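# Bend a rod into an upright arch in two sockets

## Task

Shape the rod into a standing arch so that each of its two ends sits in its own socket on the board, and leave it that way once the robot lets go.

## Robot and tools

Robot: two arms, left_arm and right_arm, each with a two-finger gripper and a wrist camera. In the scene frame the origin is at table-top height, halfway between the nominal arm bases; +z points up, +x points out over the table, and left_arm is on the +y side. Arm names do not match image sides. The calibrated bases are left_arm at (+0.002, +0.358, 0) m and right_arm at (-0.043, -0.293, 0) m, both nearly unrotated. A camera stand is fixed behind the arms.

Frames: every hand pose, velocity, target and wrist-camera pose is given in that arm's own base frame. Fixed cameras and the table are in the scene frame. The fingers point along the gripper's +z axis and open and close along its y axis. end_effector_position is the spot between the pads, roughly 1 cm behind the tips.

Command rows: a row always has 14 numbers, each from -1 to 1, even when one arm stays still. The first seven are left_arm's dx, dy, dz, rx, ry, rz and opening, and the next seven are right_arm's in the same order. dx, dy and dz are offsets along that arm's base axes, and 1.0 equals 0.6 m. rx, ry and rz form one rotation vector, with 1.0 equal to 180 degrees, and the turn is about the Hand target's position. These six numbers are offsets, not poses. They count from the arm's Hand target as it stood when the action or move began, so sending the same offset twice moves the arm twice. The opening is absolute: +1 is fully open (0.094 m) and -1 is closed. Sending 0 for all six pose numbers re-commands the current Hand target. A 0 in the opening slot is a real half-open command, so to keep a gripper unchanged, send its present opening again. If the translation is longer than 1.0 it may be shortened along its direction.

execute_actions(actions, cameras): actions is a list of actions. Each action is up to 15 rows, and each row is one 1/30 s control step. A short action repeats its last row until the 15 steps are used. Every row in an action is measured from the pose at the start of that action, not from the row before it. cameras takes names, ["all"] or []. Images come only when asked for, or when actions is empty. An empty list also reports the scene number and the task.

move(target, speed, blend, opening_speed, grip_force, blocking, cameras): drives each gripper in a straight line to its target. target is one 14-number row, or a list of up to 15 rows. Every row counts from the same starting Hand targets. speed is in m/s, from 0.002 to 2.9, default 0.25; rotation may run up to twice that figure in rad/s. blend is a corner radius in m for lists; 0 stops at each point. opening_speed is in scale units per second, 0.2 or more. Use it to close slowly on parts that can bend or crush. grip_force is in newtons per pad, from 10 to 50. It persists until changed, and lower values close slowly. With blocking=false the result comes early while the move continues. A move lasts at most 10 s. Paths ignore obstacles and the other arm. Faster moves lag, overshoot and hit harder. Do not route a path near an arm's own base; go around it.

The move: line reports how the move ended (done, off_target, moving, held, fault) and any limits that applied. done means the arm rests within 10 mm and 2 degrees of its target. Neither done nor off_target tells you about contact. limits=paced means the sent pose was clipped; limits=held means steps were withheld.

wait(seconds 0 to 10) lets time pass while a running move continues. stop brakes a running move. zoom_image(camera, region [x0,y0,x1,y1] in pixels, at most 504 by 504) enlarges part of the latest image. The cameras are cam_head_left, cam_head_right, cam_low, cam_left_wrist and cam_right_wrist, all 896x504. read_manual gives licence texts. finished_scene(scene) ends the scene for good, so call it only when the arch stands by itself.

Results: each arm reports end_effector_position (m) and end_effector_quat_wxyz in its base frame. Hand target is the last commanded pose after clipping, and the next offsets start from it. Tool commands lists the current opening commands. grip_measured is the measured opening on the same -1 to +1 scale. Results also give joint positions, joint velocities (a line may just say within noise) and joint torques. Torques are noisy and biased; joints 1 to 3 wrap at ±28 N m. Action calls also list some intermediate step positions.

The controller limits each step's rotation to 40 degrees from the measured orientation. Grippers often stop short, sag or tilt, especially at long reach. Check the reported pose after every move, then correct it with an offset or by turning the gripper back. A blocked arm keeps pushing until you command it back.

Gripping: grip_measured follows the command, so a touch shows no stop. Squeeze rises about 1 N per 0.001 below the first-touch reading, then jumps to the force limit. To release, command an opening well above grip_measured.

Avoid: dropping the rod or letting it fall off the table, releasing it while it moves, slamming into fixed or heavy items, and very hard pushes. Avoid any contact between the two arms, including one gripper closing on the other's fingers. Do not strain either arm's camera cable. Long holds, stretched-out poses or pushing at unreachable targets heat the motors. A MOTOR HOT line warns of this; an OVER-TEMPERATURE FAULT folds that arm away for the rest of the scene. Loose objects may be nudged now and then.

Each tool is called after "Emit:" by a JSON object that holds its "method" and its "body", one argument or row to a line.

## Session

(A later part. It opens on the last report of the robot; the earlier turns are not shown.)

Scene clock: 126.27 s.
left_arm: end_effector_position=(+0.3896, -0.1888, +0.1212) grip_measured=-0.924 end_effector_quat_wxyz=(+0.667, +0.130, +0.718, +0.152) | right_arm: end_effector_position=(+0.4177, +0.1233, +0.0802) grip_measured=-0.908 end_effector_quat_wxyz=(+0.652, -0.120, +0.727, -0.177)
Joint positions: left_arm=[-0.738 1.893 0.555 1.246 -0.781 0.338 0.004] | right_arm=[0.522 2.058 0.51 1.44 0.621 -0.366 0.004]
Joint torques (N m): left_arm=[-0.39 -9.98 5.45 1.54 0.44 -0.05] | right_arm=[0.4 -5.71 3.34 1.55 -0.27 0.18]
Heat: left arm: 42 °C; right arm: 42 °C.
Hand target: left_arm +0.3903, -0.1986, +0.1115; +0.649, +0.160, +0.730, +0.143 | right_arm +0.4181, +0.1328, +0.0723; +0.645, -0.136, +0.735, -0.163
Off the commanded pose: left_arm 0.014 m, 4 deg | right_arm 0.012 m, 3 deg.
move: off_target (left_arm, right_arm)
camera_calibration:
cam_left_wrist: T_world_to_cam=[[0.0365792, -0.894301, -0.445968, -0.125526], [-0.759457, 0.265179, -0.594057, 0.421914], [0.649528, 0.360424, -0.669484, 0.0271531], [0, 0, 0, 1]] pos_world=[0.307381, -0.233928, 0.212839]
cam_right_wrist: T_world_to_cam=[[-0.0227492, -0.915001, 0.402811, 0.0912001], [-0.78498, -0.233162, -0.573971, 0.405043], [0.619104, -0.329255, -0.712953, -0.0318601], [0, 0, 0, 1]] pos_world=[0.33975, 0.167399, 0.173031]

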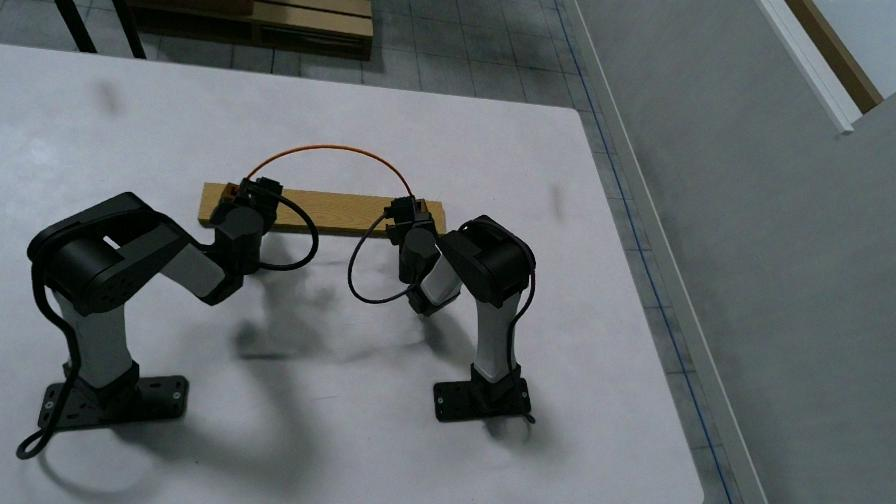

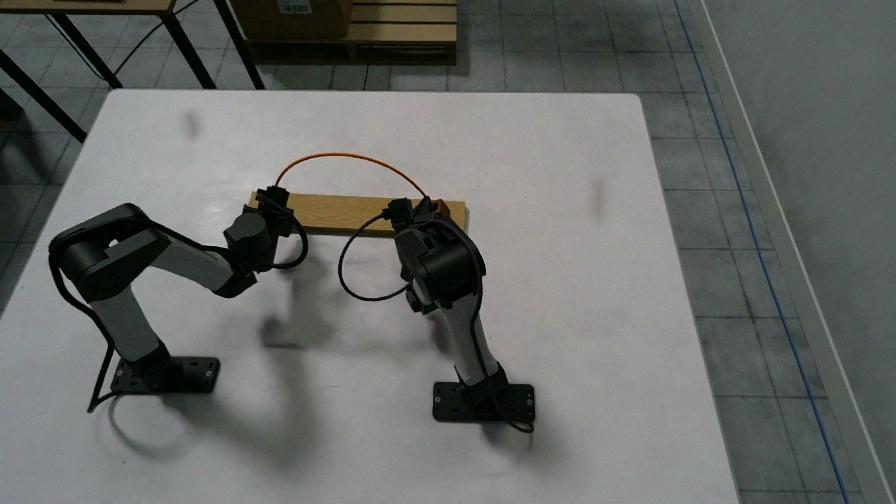

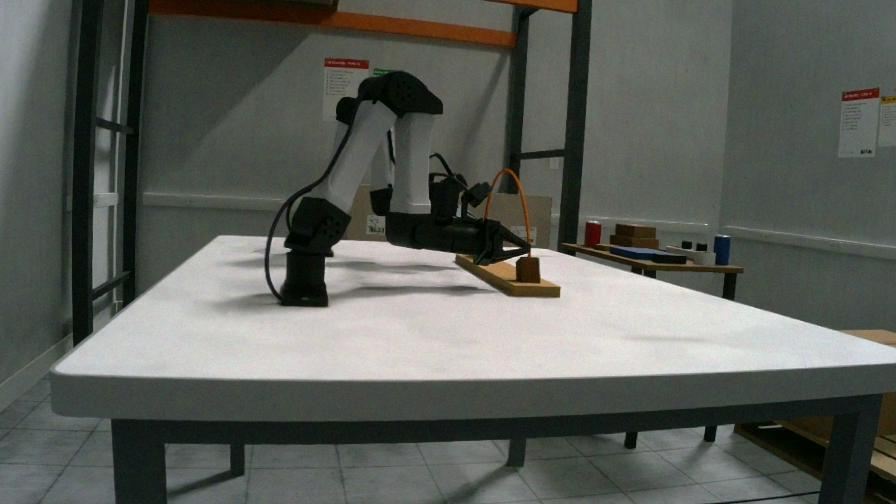

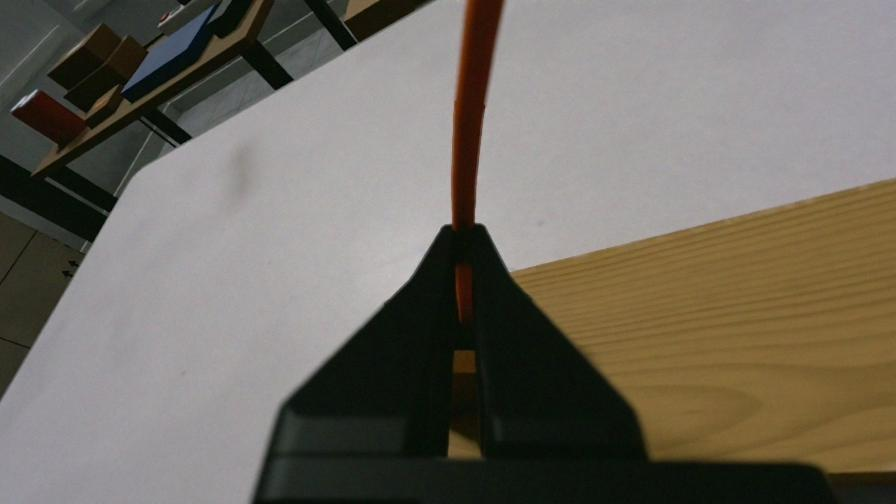

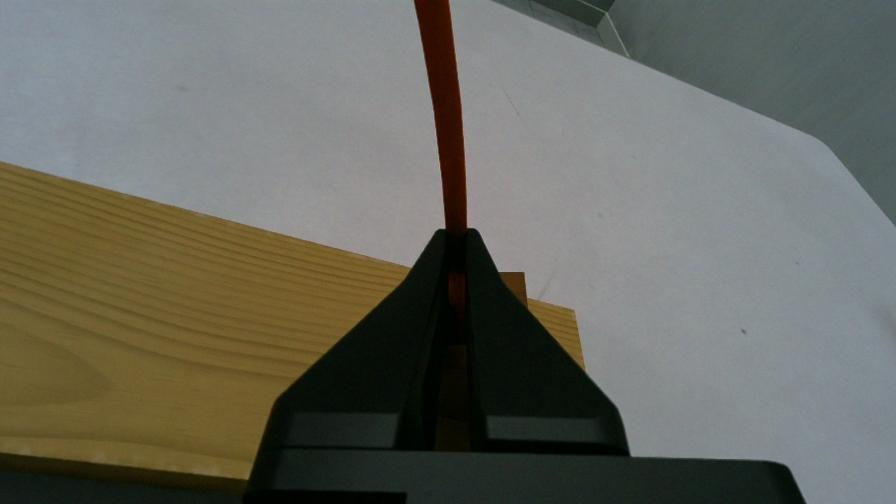

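Emit:
{"method": "move", "body": {
  "target": [0.002,0.017,0.031,0,0,0.012,-1, 0.002,-0.017,0.026,0,0,-0.012,-1],
  "speed": 0.04,
  "cameras": ["cam_left_wrist", "cam_right_wrist", "cam_low"]
}}

Emit:
{"method": "zoom_image", "body": {
  "camera": "cam_low",
  "region": [440, 110, 570, 310]
}}

Scene clock: 130.17 s.
left_arm: end_effector_position=(+0.3887, -0.1835, +0.1246) grip_measured=-0.924 end_effector_quat_wxyz=(+0.646, +0.143, +0.731, +0.168) | right_arm: end_effector_position=(+0.4180, +0.1142, +0.0859) grip_measured=-0.908 end_effector_quat_wxyz=(+0.641, -0.112, +0.734, -0.193)
Joint positions: left_arm=[-0.732 1.817 0.562 1.1 -0.788 0.338 0.004] | right_arm=[0.512 2.004 0.51 1.365 0.649 -0.364 0.004]
Joint torques (N m): left_arm=[0.24 -11.04 6.37 1.99 0.25 -0.11] | right_arm=[0.06 -7.86 3.48 1.48 -0.3 0.18]
Heat: left arm: 41 °C; right arm: 41 °C.
Hand target: left_arm +0.3914, -0.1884, +0.1300; +0.646, +0.147, +0.732, +0.155 | right_arm +0.4193, +0.1227, +0.0880; +0.641, -0.122, +0.737, -0.175
Off the commanded pose: left_arm 0.008 m, 2 deg | right_arm 0.009 m, 2 deg.
move: done
camera_calibration:
cam_left_wrist: T_world_to_cam=[[0.0259395, -0.873737, -0.485707, -0.106417], [-0.789516, 0.280121, -0.546074, 0.43034], [0.613181, 0.397638, -0.682563, 0.0507604], [0, 0, 0, 1]] pos_world=[0.311396, -0.233712, 0.217957]
cam_right_wrist: T_world_to_cam=[[-0.0496537, -0.908678, 0.414535, 0.0901928], [-0.803119, -0.210411, -0.557429, 0.40997], [0.593746, -0.360599, -0.719329, -0.0162984], [0, 0, 0, 1]] pos_world=[0.343411, 0.162341, 0.179417]
Images, in order (width x height): cam_low 896x504, cam_left_wrist 896x504, cam_right_wrist 896x504.

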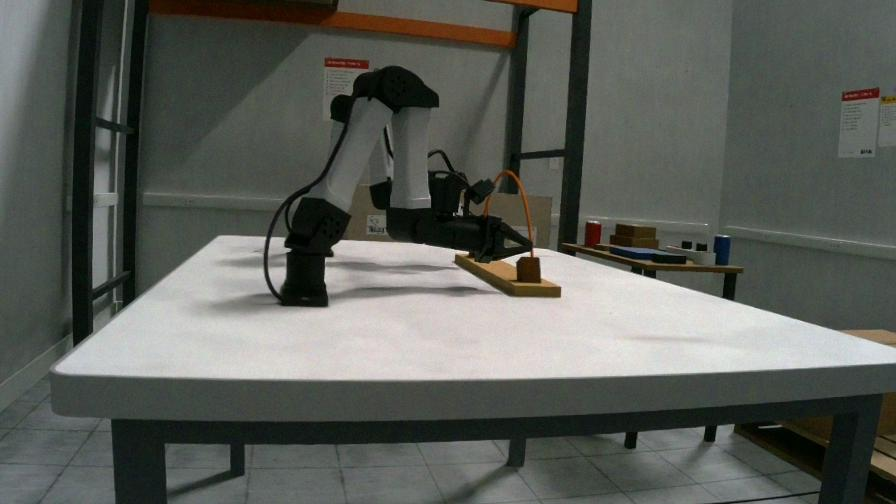

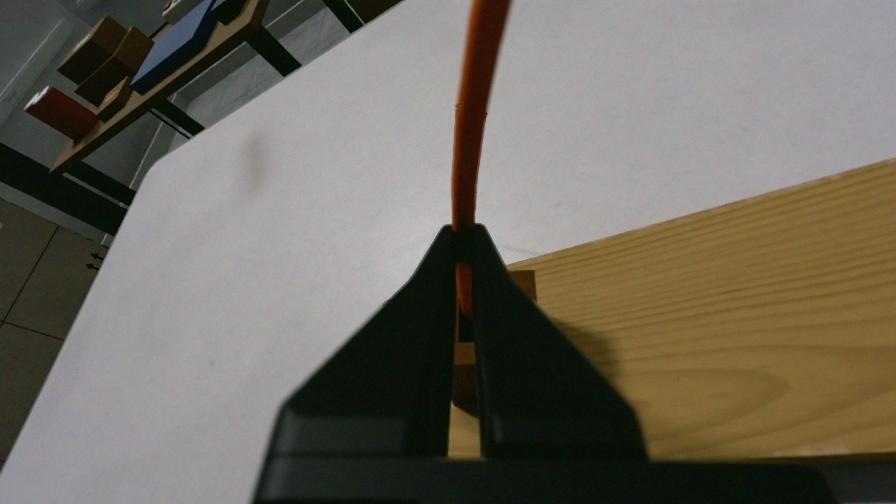

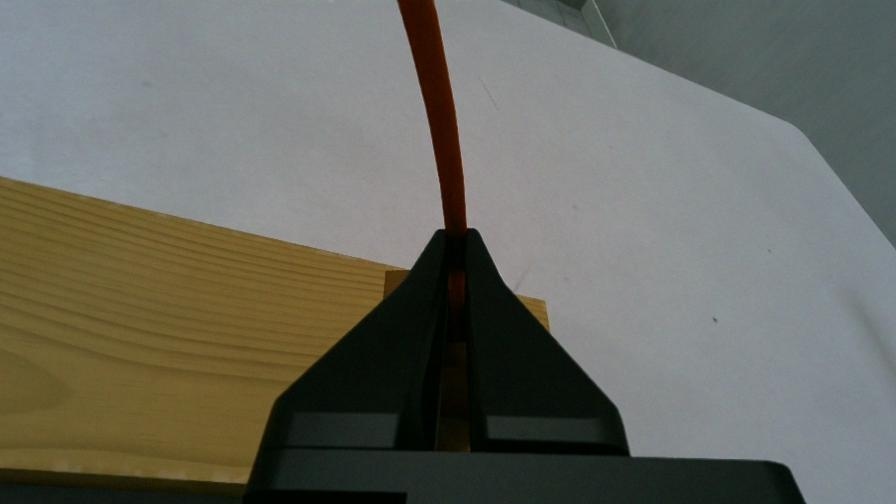

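Scaled by 2.520 from the camera's 896x504 image, which has a finer 1280x720 frame.

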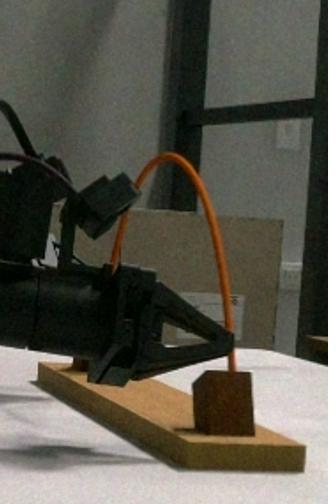

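Emit:
{"method": "move", "body": {
  "target": [0.0,0.0,-0.013,0,0,0,-1, 0,0,-0.016,0,0,0,-1],
  "speed": 0.04
}}

Emit:
{"method": "move", "body": {
  "target": [0.0,0.0,0,0,0,0,-0.3, 0,0,0,0,0,0,-0.3],
  "speed": 0.04,
  "opening_speed": 0.2,
  "cameras": ["cam_left_wrist", "cam_right_wrist", "cam_low"]
}}

Emit:
{"method": "zoom_image", "body": {
  "camera": "cam_low",
  "region": [440, 110, 570, 310]
}}

Scene clock: 134.93 s.
left_arm: end_effector_position=(+0.3887, -0.1835, +0.1246) grip_measured=-0.924 end_effector_quat_wxyz=(+0.646, +0.143, +0.731, +0.169) | right_arm: end_effector_position=(+0.4181, +0.1143, +0.0863) grip_measured=-0.908 end_effector_quat_wxyz=(+0.642, -0.111, +0.734, -0.192)
Joint positions: left_arm=[-0.732 1.817 0.562 1.1 -0.788 0.338 0.004] | right_arm=[0.512 2.004 0.51 1.367 0.649 -0.363 0.004]
Joint torques (N m): left_arm=[0.27 -7.76 5.86 2.41 0.25 -0.12] | right_arm=[0.08 -4.12 3.45 1.95 -0.29 0.19]
Heat: left arm: 41 °C; right arm: 41 °C.
Hand target: left_arm +0.3914, -0.1884, +0.1221; +0.646, +0.147, +0.733, +0.155 | right_arm +0.4193, +0.1227, +0.0784; +0.642, -0.122, +0.737, -0.175
Off the commanded pose: left_arm 0.006 m, 2 deg | right_arm 0.012 m, 2 deg.
move: off_target (right_arm)

Scene clock: 138.63 s.
left_arm: end_effector_position=(+0.3888, -0.1864, +0.1242) grip_measured=-0.302 end_effector_quat_wxyz=(+0.646, +0.149, +0.730, +0.162) | right_arm: end_effector_position=(+0.4183, +0.1170, +0.0832) grip_measured=-0.303 end_effector_quat_wxyz=(+0.641, -0.116, +0.735, -0.186)
Joint positions: left_arm=[-0.732 1.817 0.562 1.1 -0.771 0.338 0.033] | right_arm=[0.512 2.012 0.51 1.367 0.632 -0.359 0.033]
Joint torques (N m): left_arm=[0.29 -7.73 5.87 2.42 0.09 -0.12] | right_arm=[0.06 -4.64 3.49 1.96 -0.14 0.15]
Heat: left arm: 42 °C; right arm: 41 °C.
Hand target: left_arm +0.3914, -0.1884, +0.1221; +0.646, +0.147, +0.733, +0.155 | right_arm +0.4193, +0.1227, +0.0784; +0.641, -0.122, +0.737, -0.175
Off the commanded pose: left_arm 0.004 m, 1 deg | right_arm 0.008 m, 1 deg.
move: done
camera_calibration:
cam_left_wrist: T_world_to_cam=[[0.0100317, -0.874894, -0.484211, -0.10337], [-0.785802, 0.292567, -0.544904, 0.43172], [0.618397, 0.38596, -0.684558, 0.0475747], [0, 0, 0, 1]] pos_world=[0.310864, -0.235107, 0.217761]
cam_right_wrist: T_world_to_cam=[[-0.0332901, -0.911182, 0.410656, 0.0876535], [-0.802508, -0.220534, -0.554387, 0.409953], [0.595712, -0.348011, -0.72389, -0.0192906], [0, 0, 0, 1]] pos_world=[0.3434, 0.163564, 0.177313]
Images, in order (width x height): cam_low 896x504, cam_left_wrist 896x504, cam_right_wrist 896x504.

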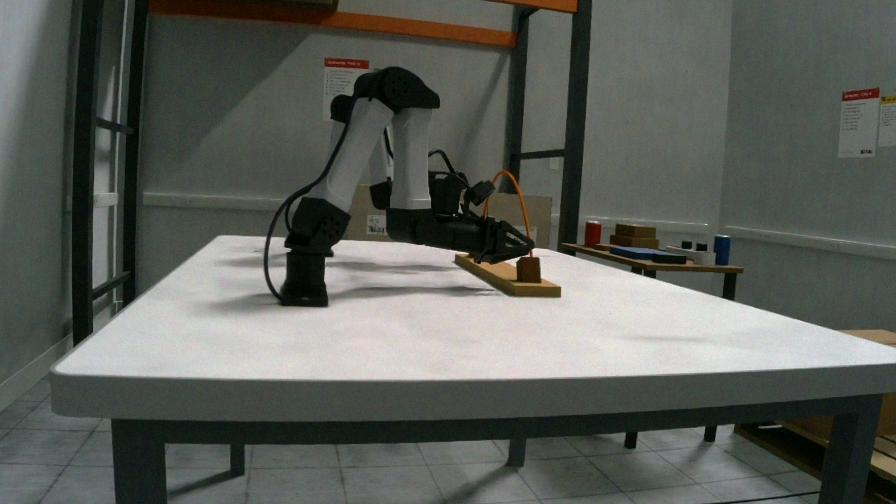

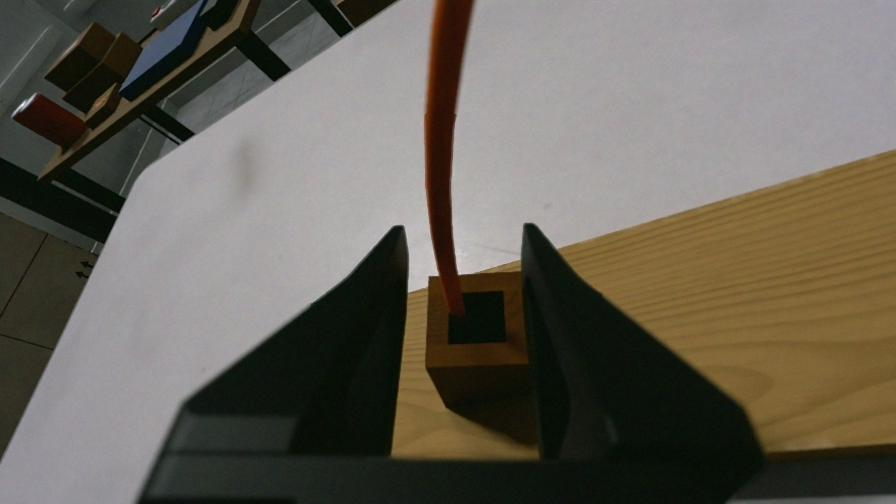

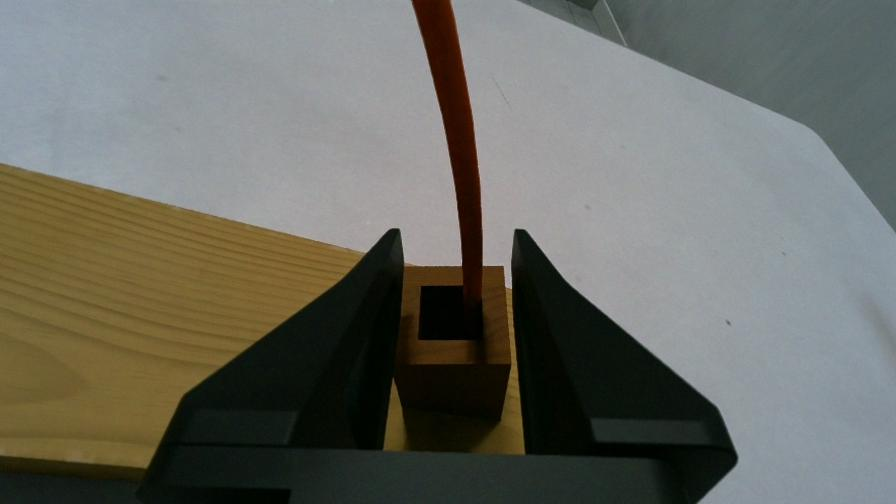

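Scaled by 2.520 from the camera's 896x504 image, which has a finer 1280x720 frame.

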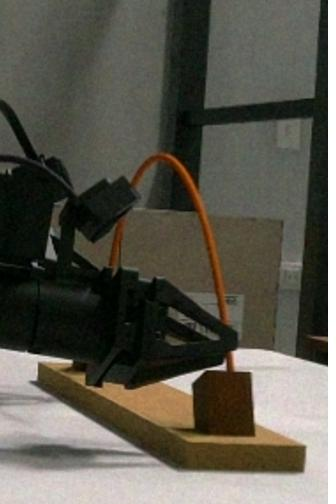

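Emit:
{"method": "wait", "body": {
  "seconds": 1,
  "cameras": ["cam_low", "cam_left_wrist", "cam_right_wrist"]
}}

Emit:
{"method": "zoom_image", "body": {
  "camera": "cam_low",
  "region": [440, 110, 570, 310]
}}

Scene clock: 141.13 s.
left_arm: end_effector_position=(+0.3888, -0.1864, +0.1242) grip_measured=-0.302 end_effector_quat_wxyz=(+0.646, +0.149, +0.730, +0.162) | right_arm: end_effector_position=(+0.4183, +0.1170, +0.0832) grip_measured=-0.303 end_effector_quat_wxyz=(+0.641, -0.116, +0.735, -0.186)
Joint positions: left_arm=[-0.732 1.817 0.562 1.1 -0.771 0.338 0.033] | right_arm=[0.512 2.012 0.51 1.367 0.632 -0.359 0.033]
Joint torques (N m): left_arm=[0.27 -7.72 5.89 2.42 0.08 -0.13] | right_arm=[0.03 -4.63 3.49 1.96 -0.14 0.14]
Heat: left arm: 42 °C; right arm: 41 °C.
Hand target: left_arm +0.3914, -0.1884, +0.1221; +0.646, +0.147, +0.733, +0.155 | right_arm +0.4193, +0.1227, +0.0784; +0.641, -0.122, +0.737, -0.175
Tool commands: left_gripper/opening=-0.3 right_gripper/opening=-0.3
Off the commanded pose: left_arm 0.004 m, 1 deg | right_arm 0.008 m, 1 deg.
wait: 1.00 s; at rest from the start
camera_calibration:
cam_left_wrist: T_world_to_cam=[[0.0100317, -0.874894, -0.484211, -0.10337], [-0.785802, 0.292567, -0.544904, 0.43172], [0.618397, 0.38596, -0.684558, 0.0475747], [0, 0, 0, 1]] pos_world=[0.310864, -0.235107, 0.217761]
cam_right_wrist: T_world_to_cam=[[-0.0332901, -0.911182, 0.410656, 0.0876535], [-0.802508, -0.220534, -0.554387, 0.409953], [0.595712, -0.348011, -0.72389, -0.0192906], [0, 0, 0, 1]] pos_world=[0.3434, 0.163564, 0.177313]
Images, in order (width x height): cam_low 896x504, cam_left_wrist 896x504, cam_right_wrist 896x504.

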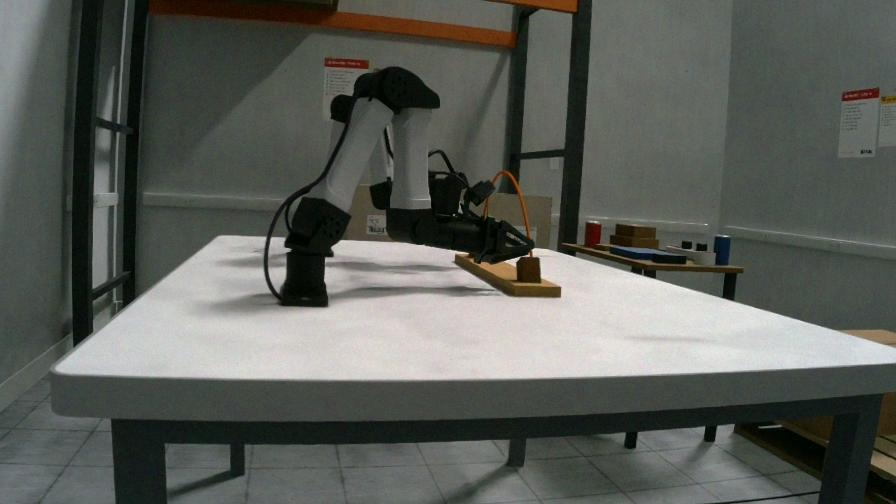

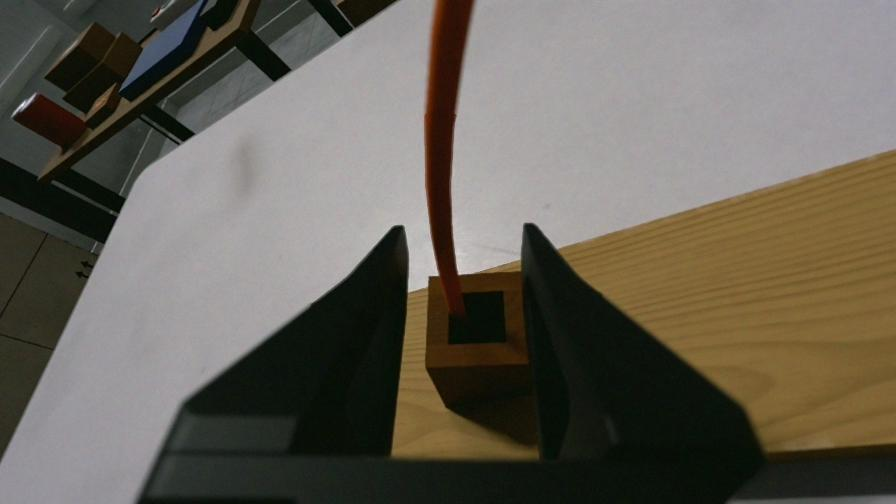

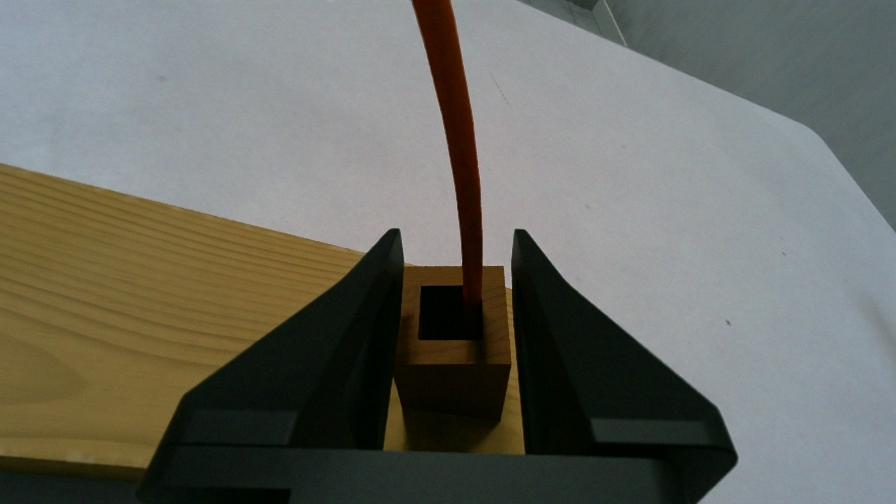

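Scaled by 2.520 from the camera's 896x504 image, which has a finer 1280x720 frame.

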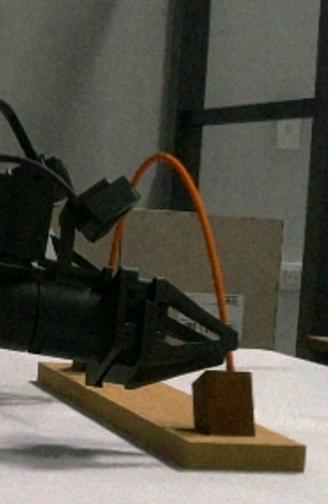

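Emit:
{"method": "move", "body": {
  "target": [
    [0.0,0.0,0,0,0,0,0.0, 0,0,0,0,0,0,0.0],
    [-0.215,-0.010,0.035,0,0,0,0, -0.215,0.027,0.04,0,0,0,0]
  ],
  "speed": 0.06,
  "opening_speed": 0.5,
  "cameras": ["all"]
}}

Emit:
{"method": "zoom_image", "body": {
  "camera": "cam_low",
  "region": [440, 110, 570, 310]
}}

Emit:
{"method": "zoom_image", "body": {
  "camera": "cam_head_left",
  "region": [190, 110, 460, 260]
}}

Scene clock: 148.53 s.
left_arm: end_effector_position=(+0.2645, -0.1965, +0.1390) grip_measured=-0.002 end_effector_quat_wxyz=(+0.643, +0.160, +0.732, +0.162) | right_arm: end_effector_position=(+0.2926, +0.1415, +0.0994) grip_measured=-0.003 end_effector_quat_wxyz=(+0.639, -0.131, +0.737, -0.176)
Joint positions: left_arm=[-1.144 1.453 0.342 0.802 -1.158 0.177 0.047] | right_arm=[0.918 1.673 0.182 1.266 1 -0.255 0.047]
Joint torques (N m): left_arm=[-0.69 -7.35 5.38 2.07 -0.28 -0.18] | right_arm=[0.06 -5.16 2.35 1.63 0.21 0.15]
Heat: left arm: 42 °C; right arm: 42 °C.
Hand target: left_arm +0.2624, -0.1944, +0.1432; +0.646, +0.147, +0.733, +0.155 | right_arm +0.2904, +0.1389, +0.1025; +0.642, -0.122, +0.737, -0.175
Off the commanded pose: left_arm 0.005 m, 2 deg | right_arm 0.005 m, 1 deg.
move: done
camera_calibration:
cam_left_wrist: T_world_to_cam=[[-0.00780908, -0.868064, -0.49639, -0.0960642], [-0.787383, 0.311339, -0.532068, 0.347367], [0.616414, 0.386694, -0.685931, 0.139366], [0, 0, 0, 1]] pos_world=[0.186854, -0.245431, 0.232733]
cam_right_wrist: T_world_to_cam=[[0.00062129, -0.910027, 0.414549, 0.0886955], [-0.801806, -0.248181, -0.543611, 0.326045], [0.597584, -0.332051, -0.729819, 0.0736219], [0, 0, 0, 1]] pos_world=[0.217375, 0.18608, 0.194204]

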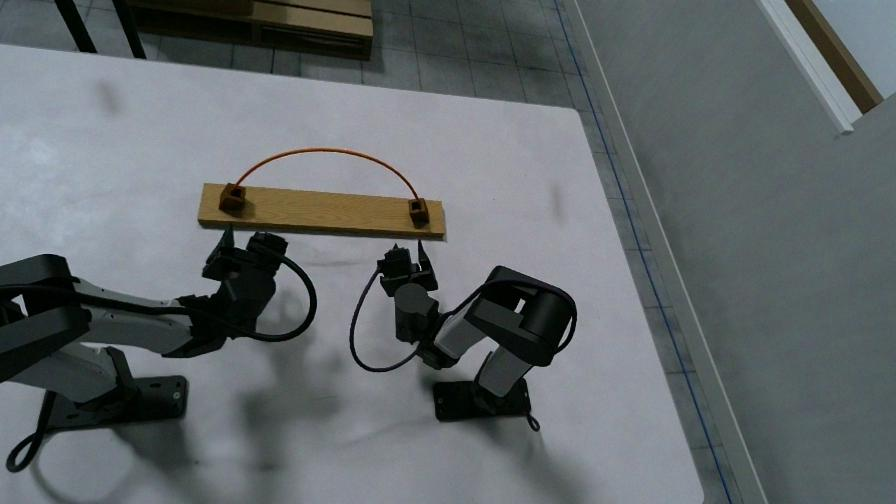

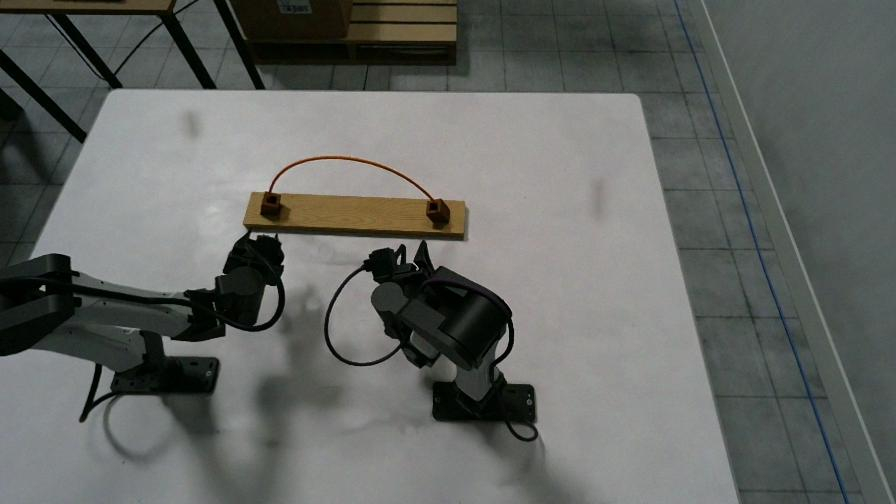

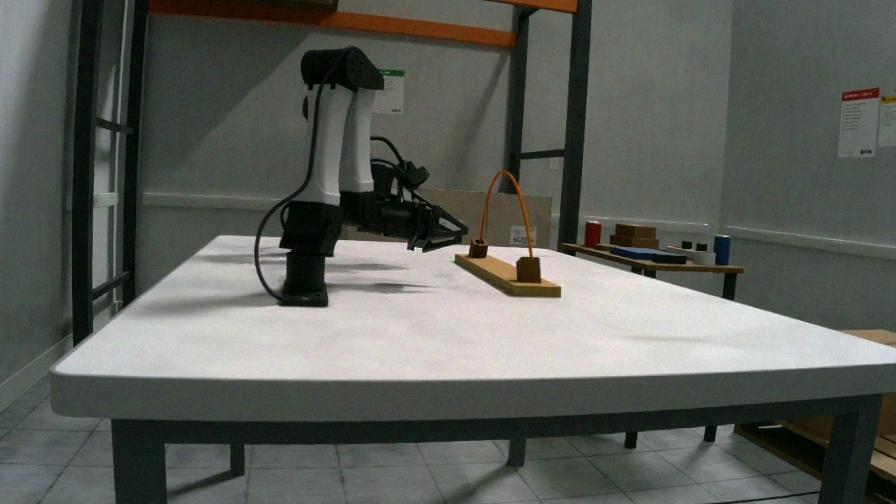

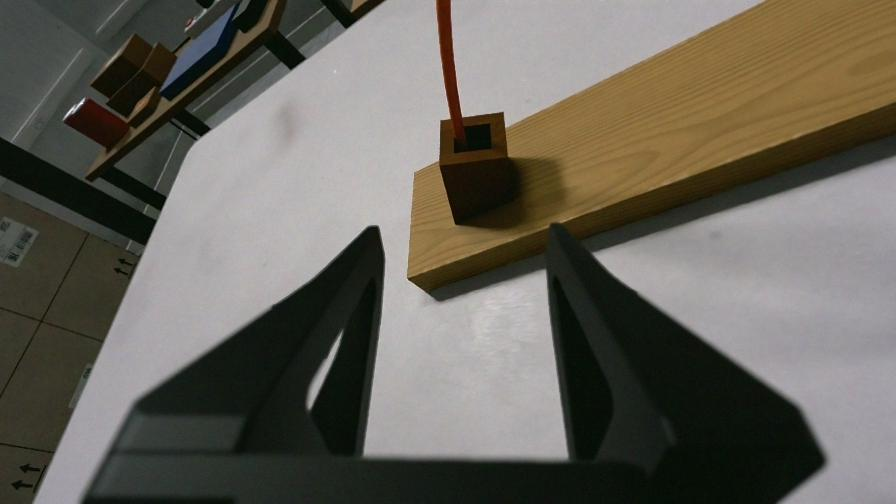

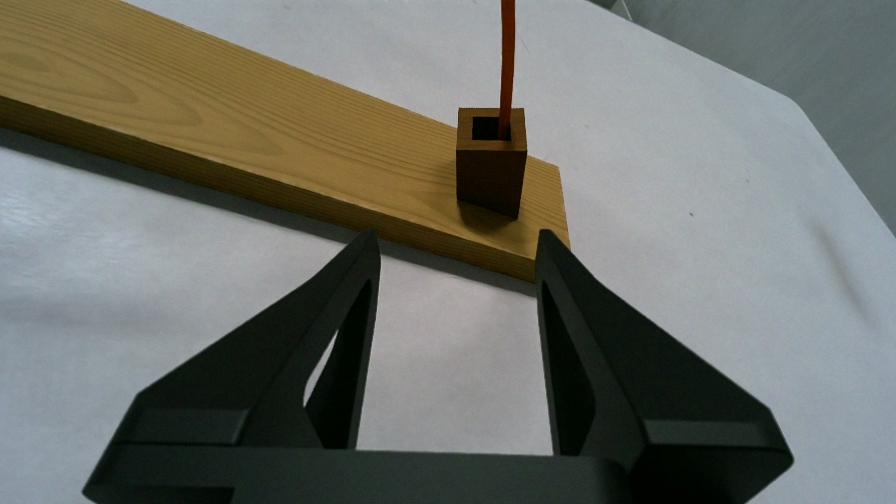

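Scaled by 2.520 from the camera's 896x504 image, which has a finer 1280x720 frame.

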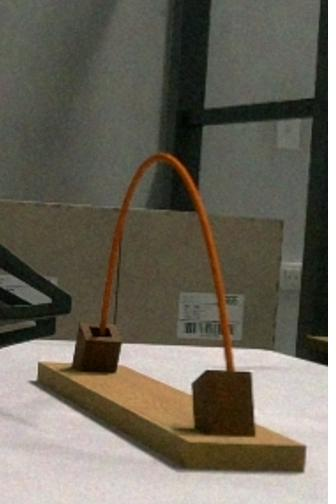

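Scaled by 1.867 from the camera's 896x504 image, which has a finer 1280x720 frame.

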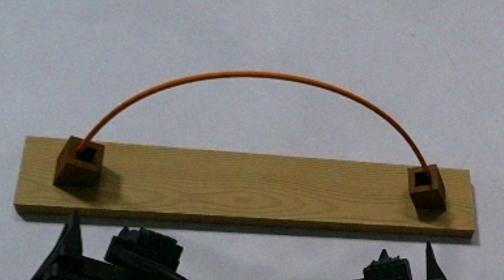

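Emit:
{"method": "finished_scene", "body": {
  "scene": 2
}}

The scene is finished: the task was done.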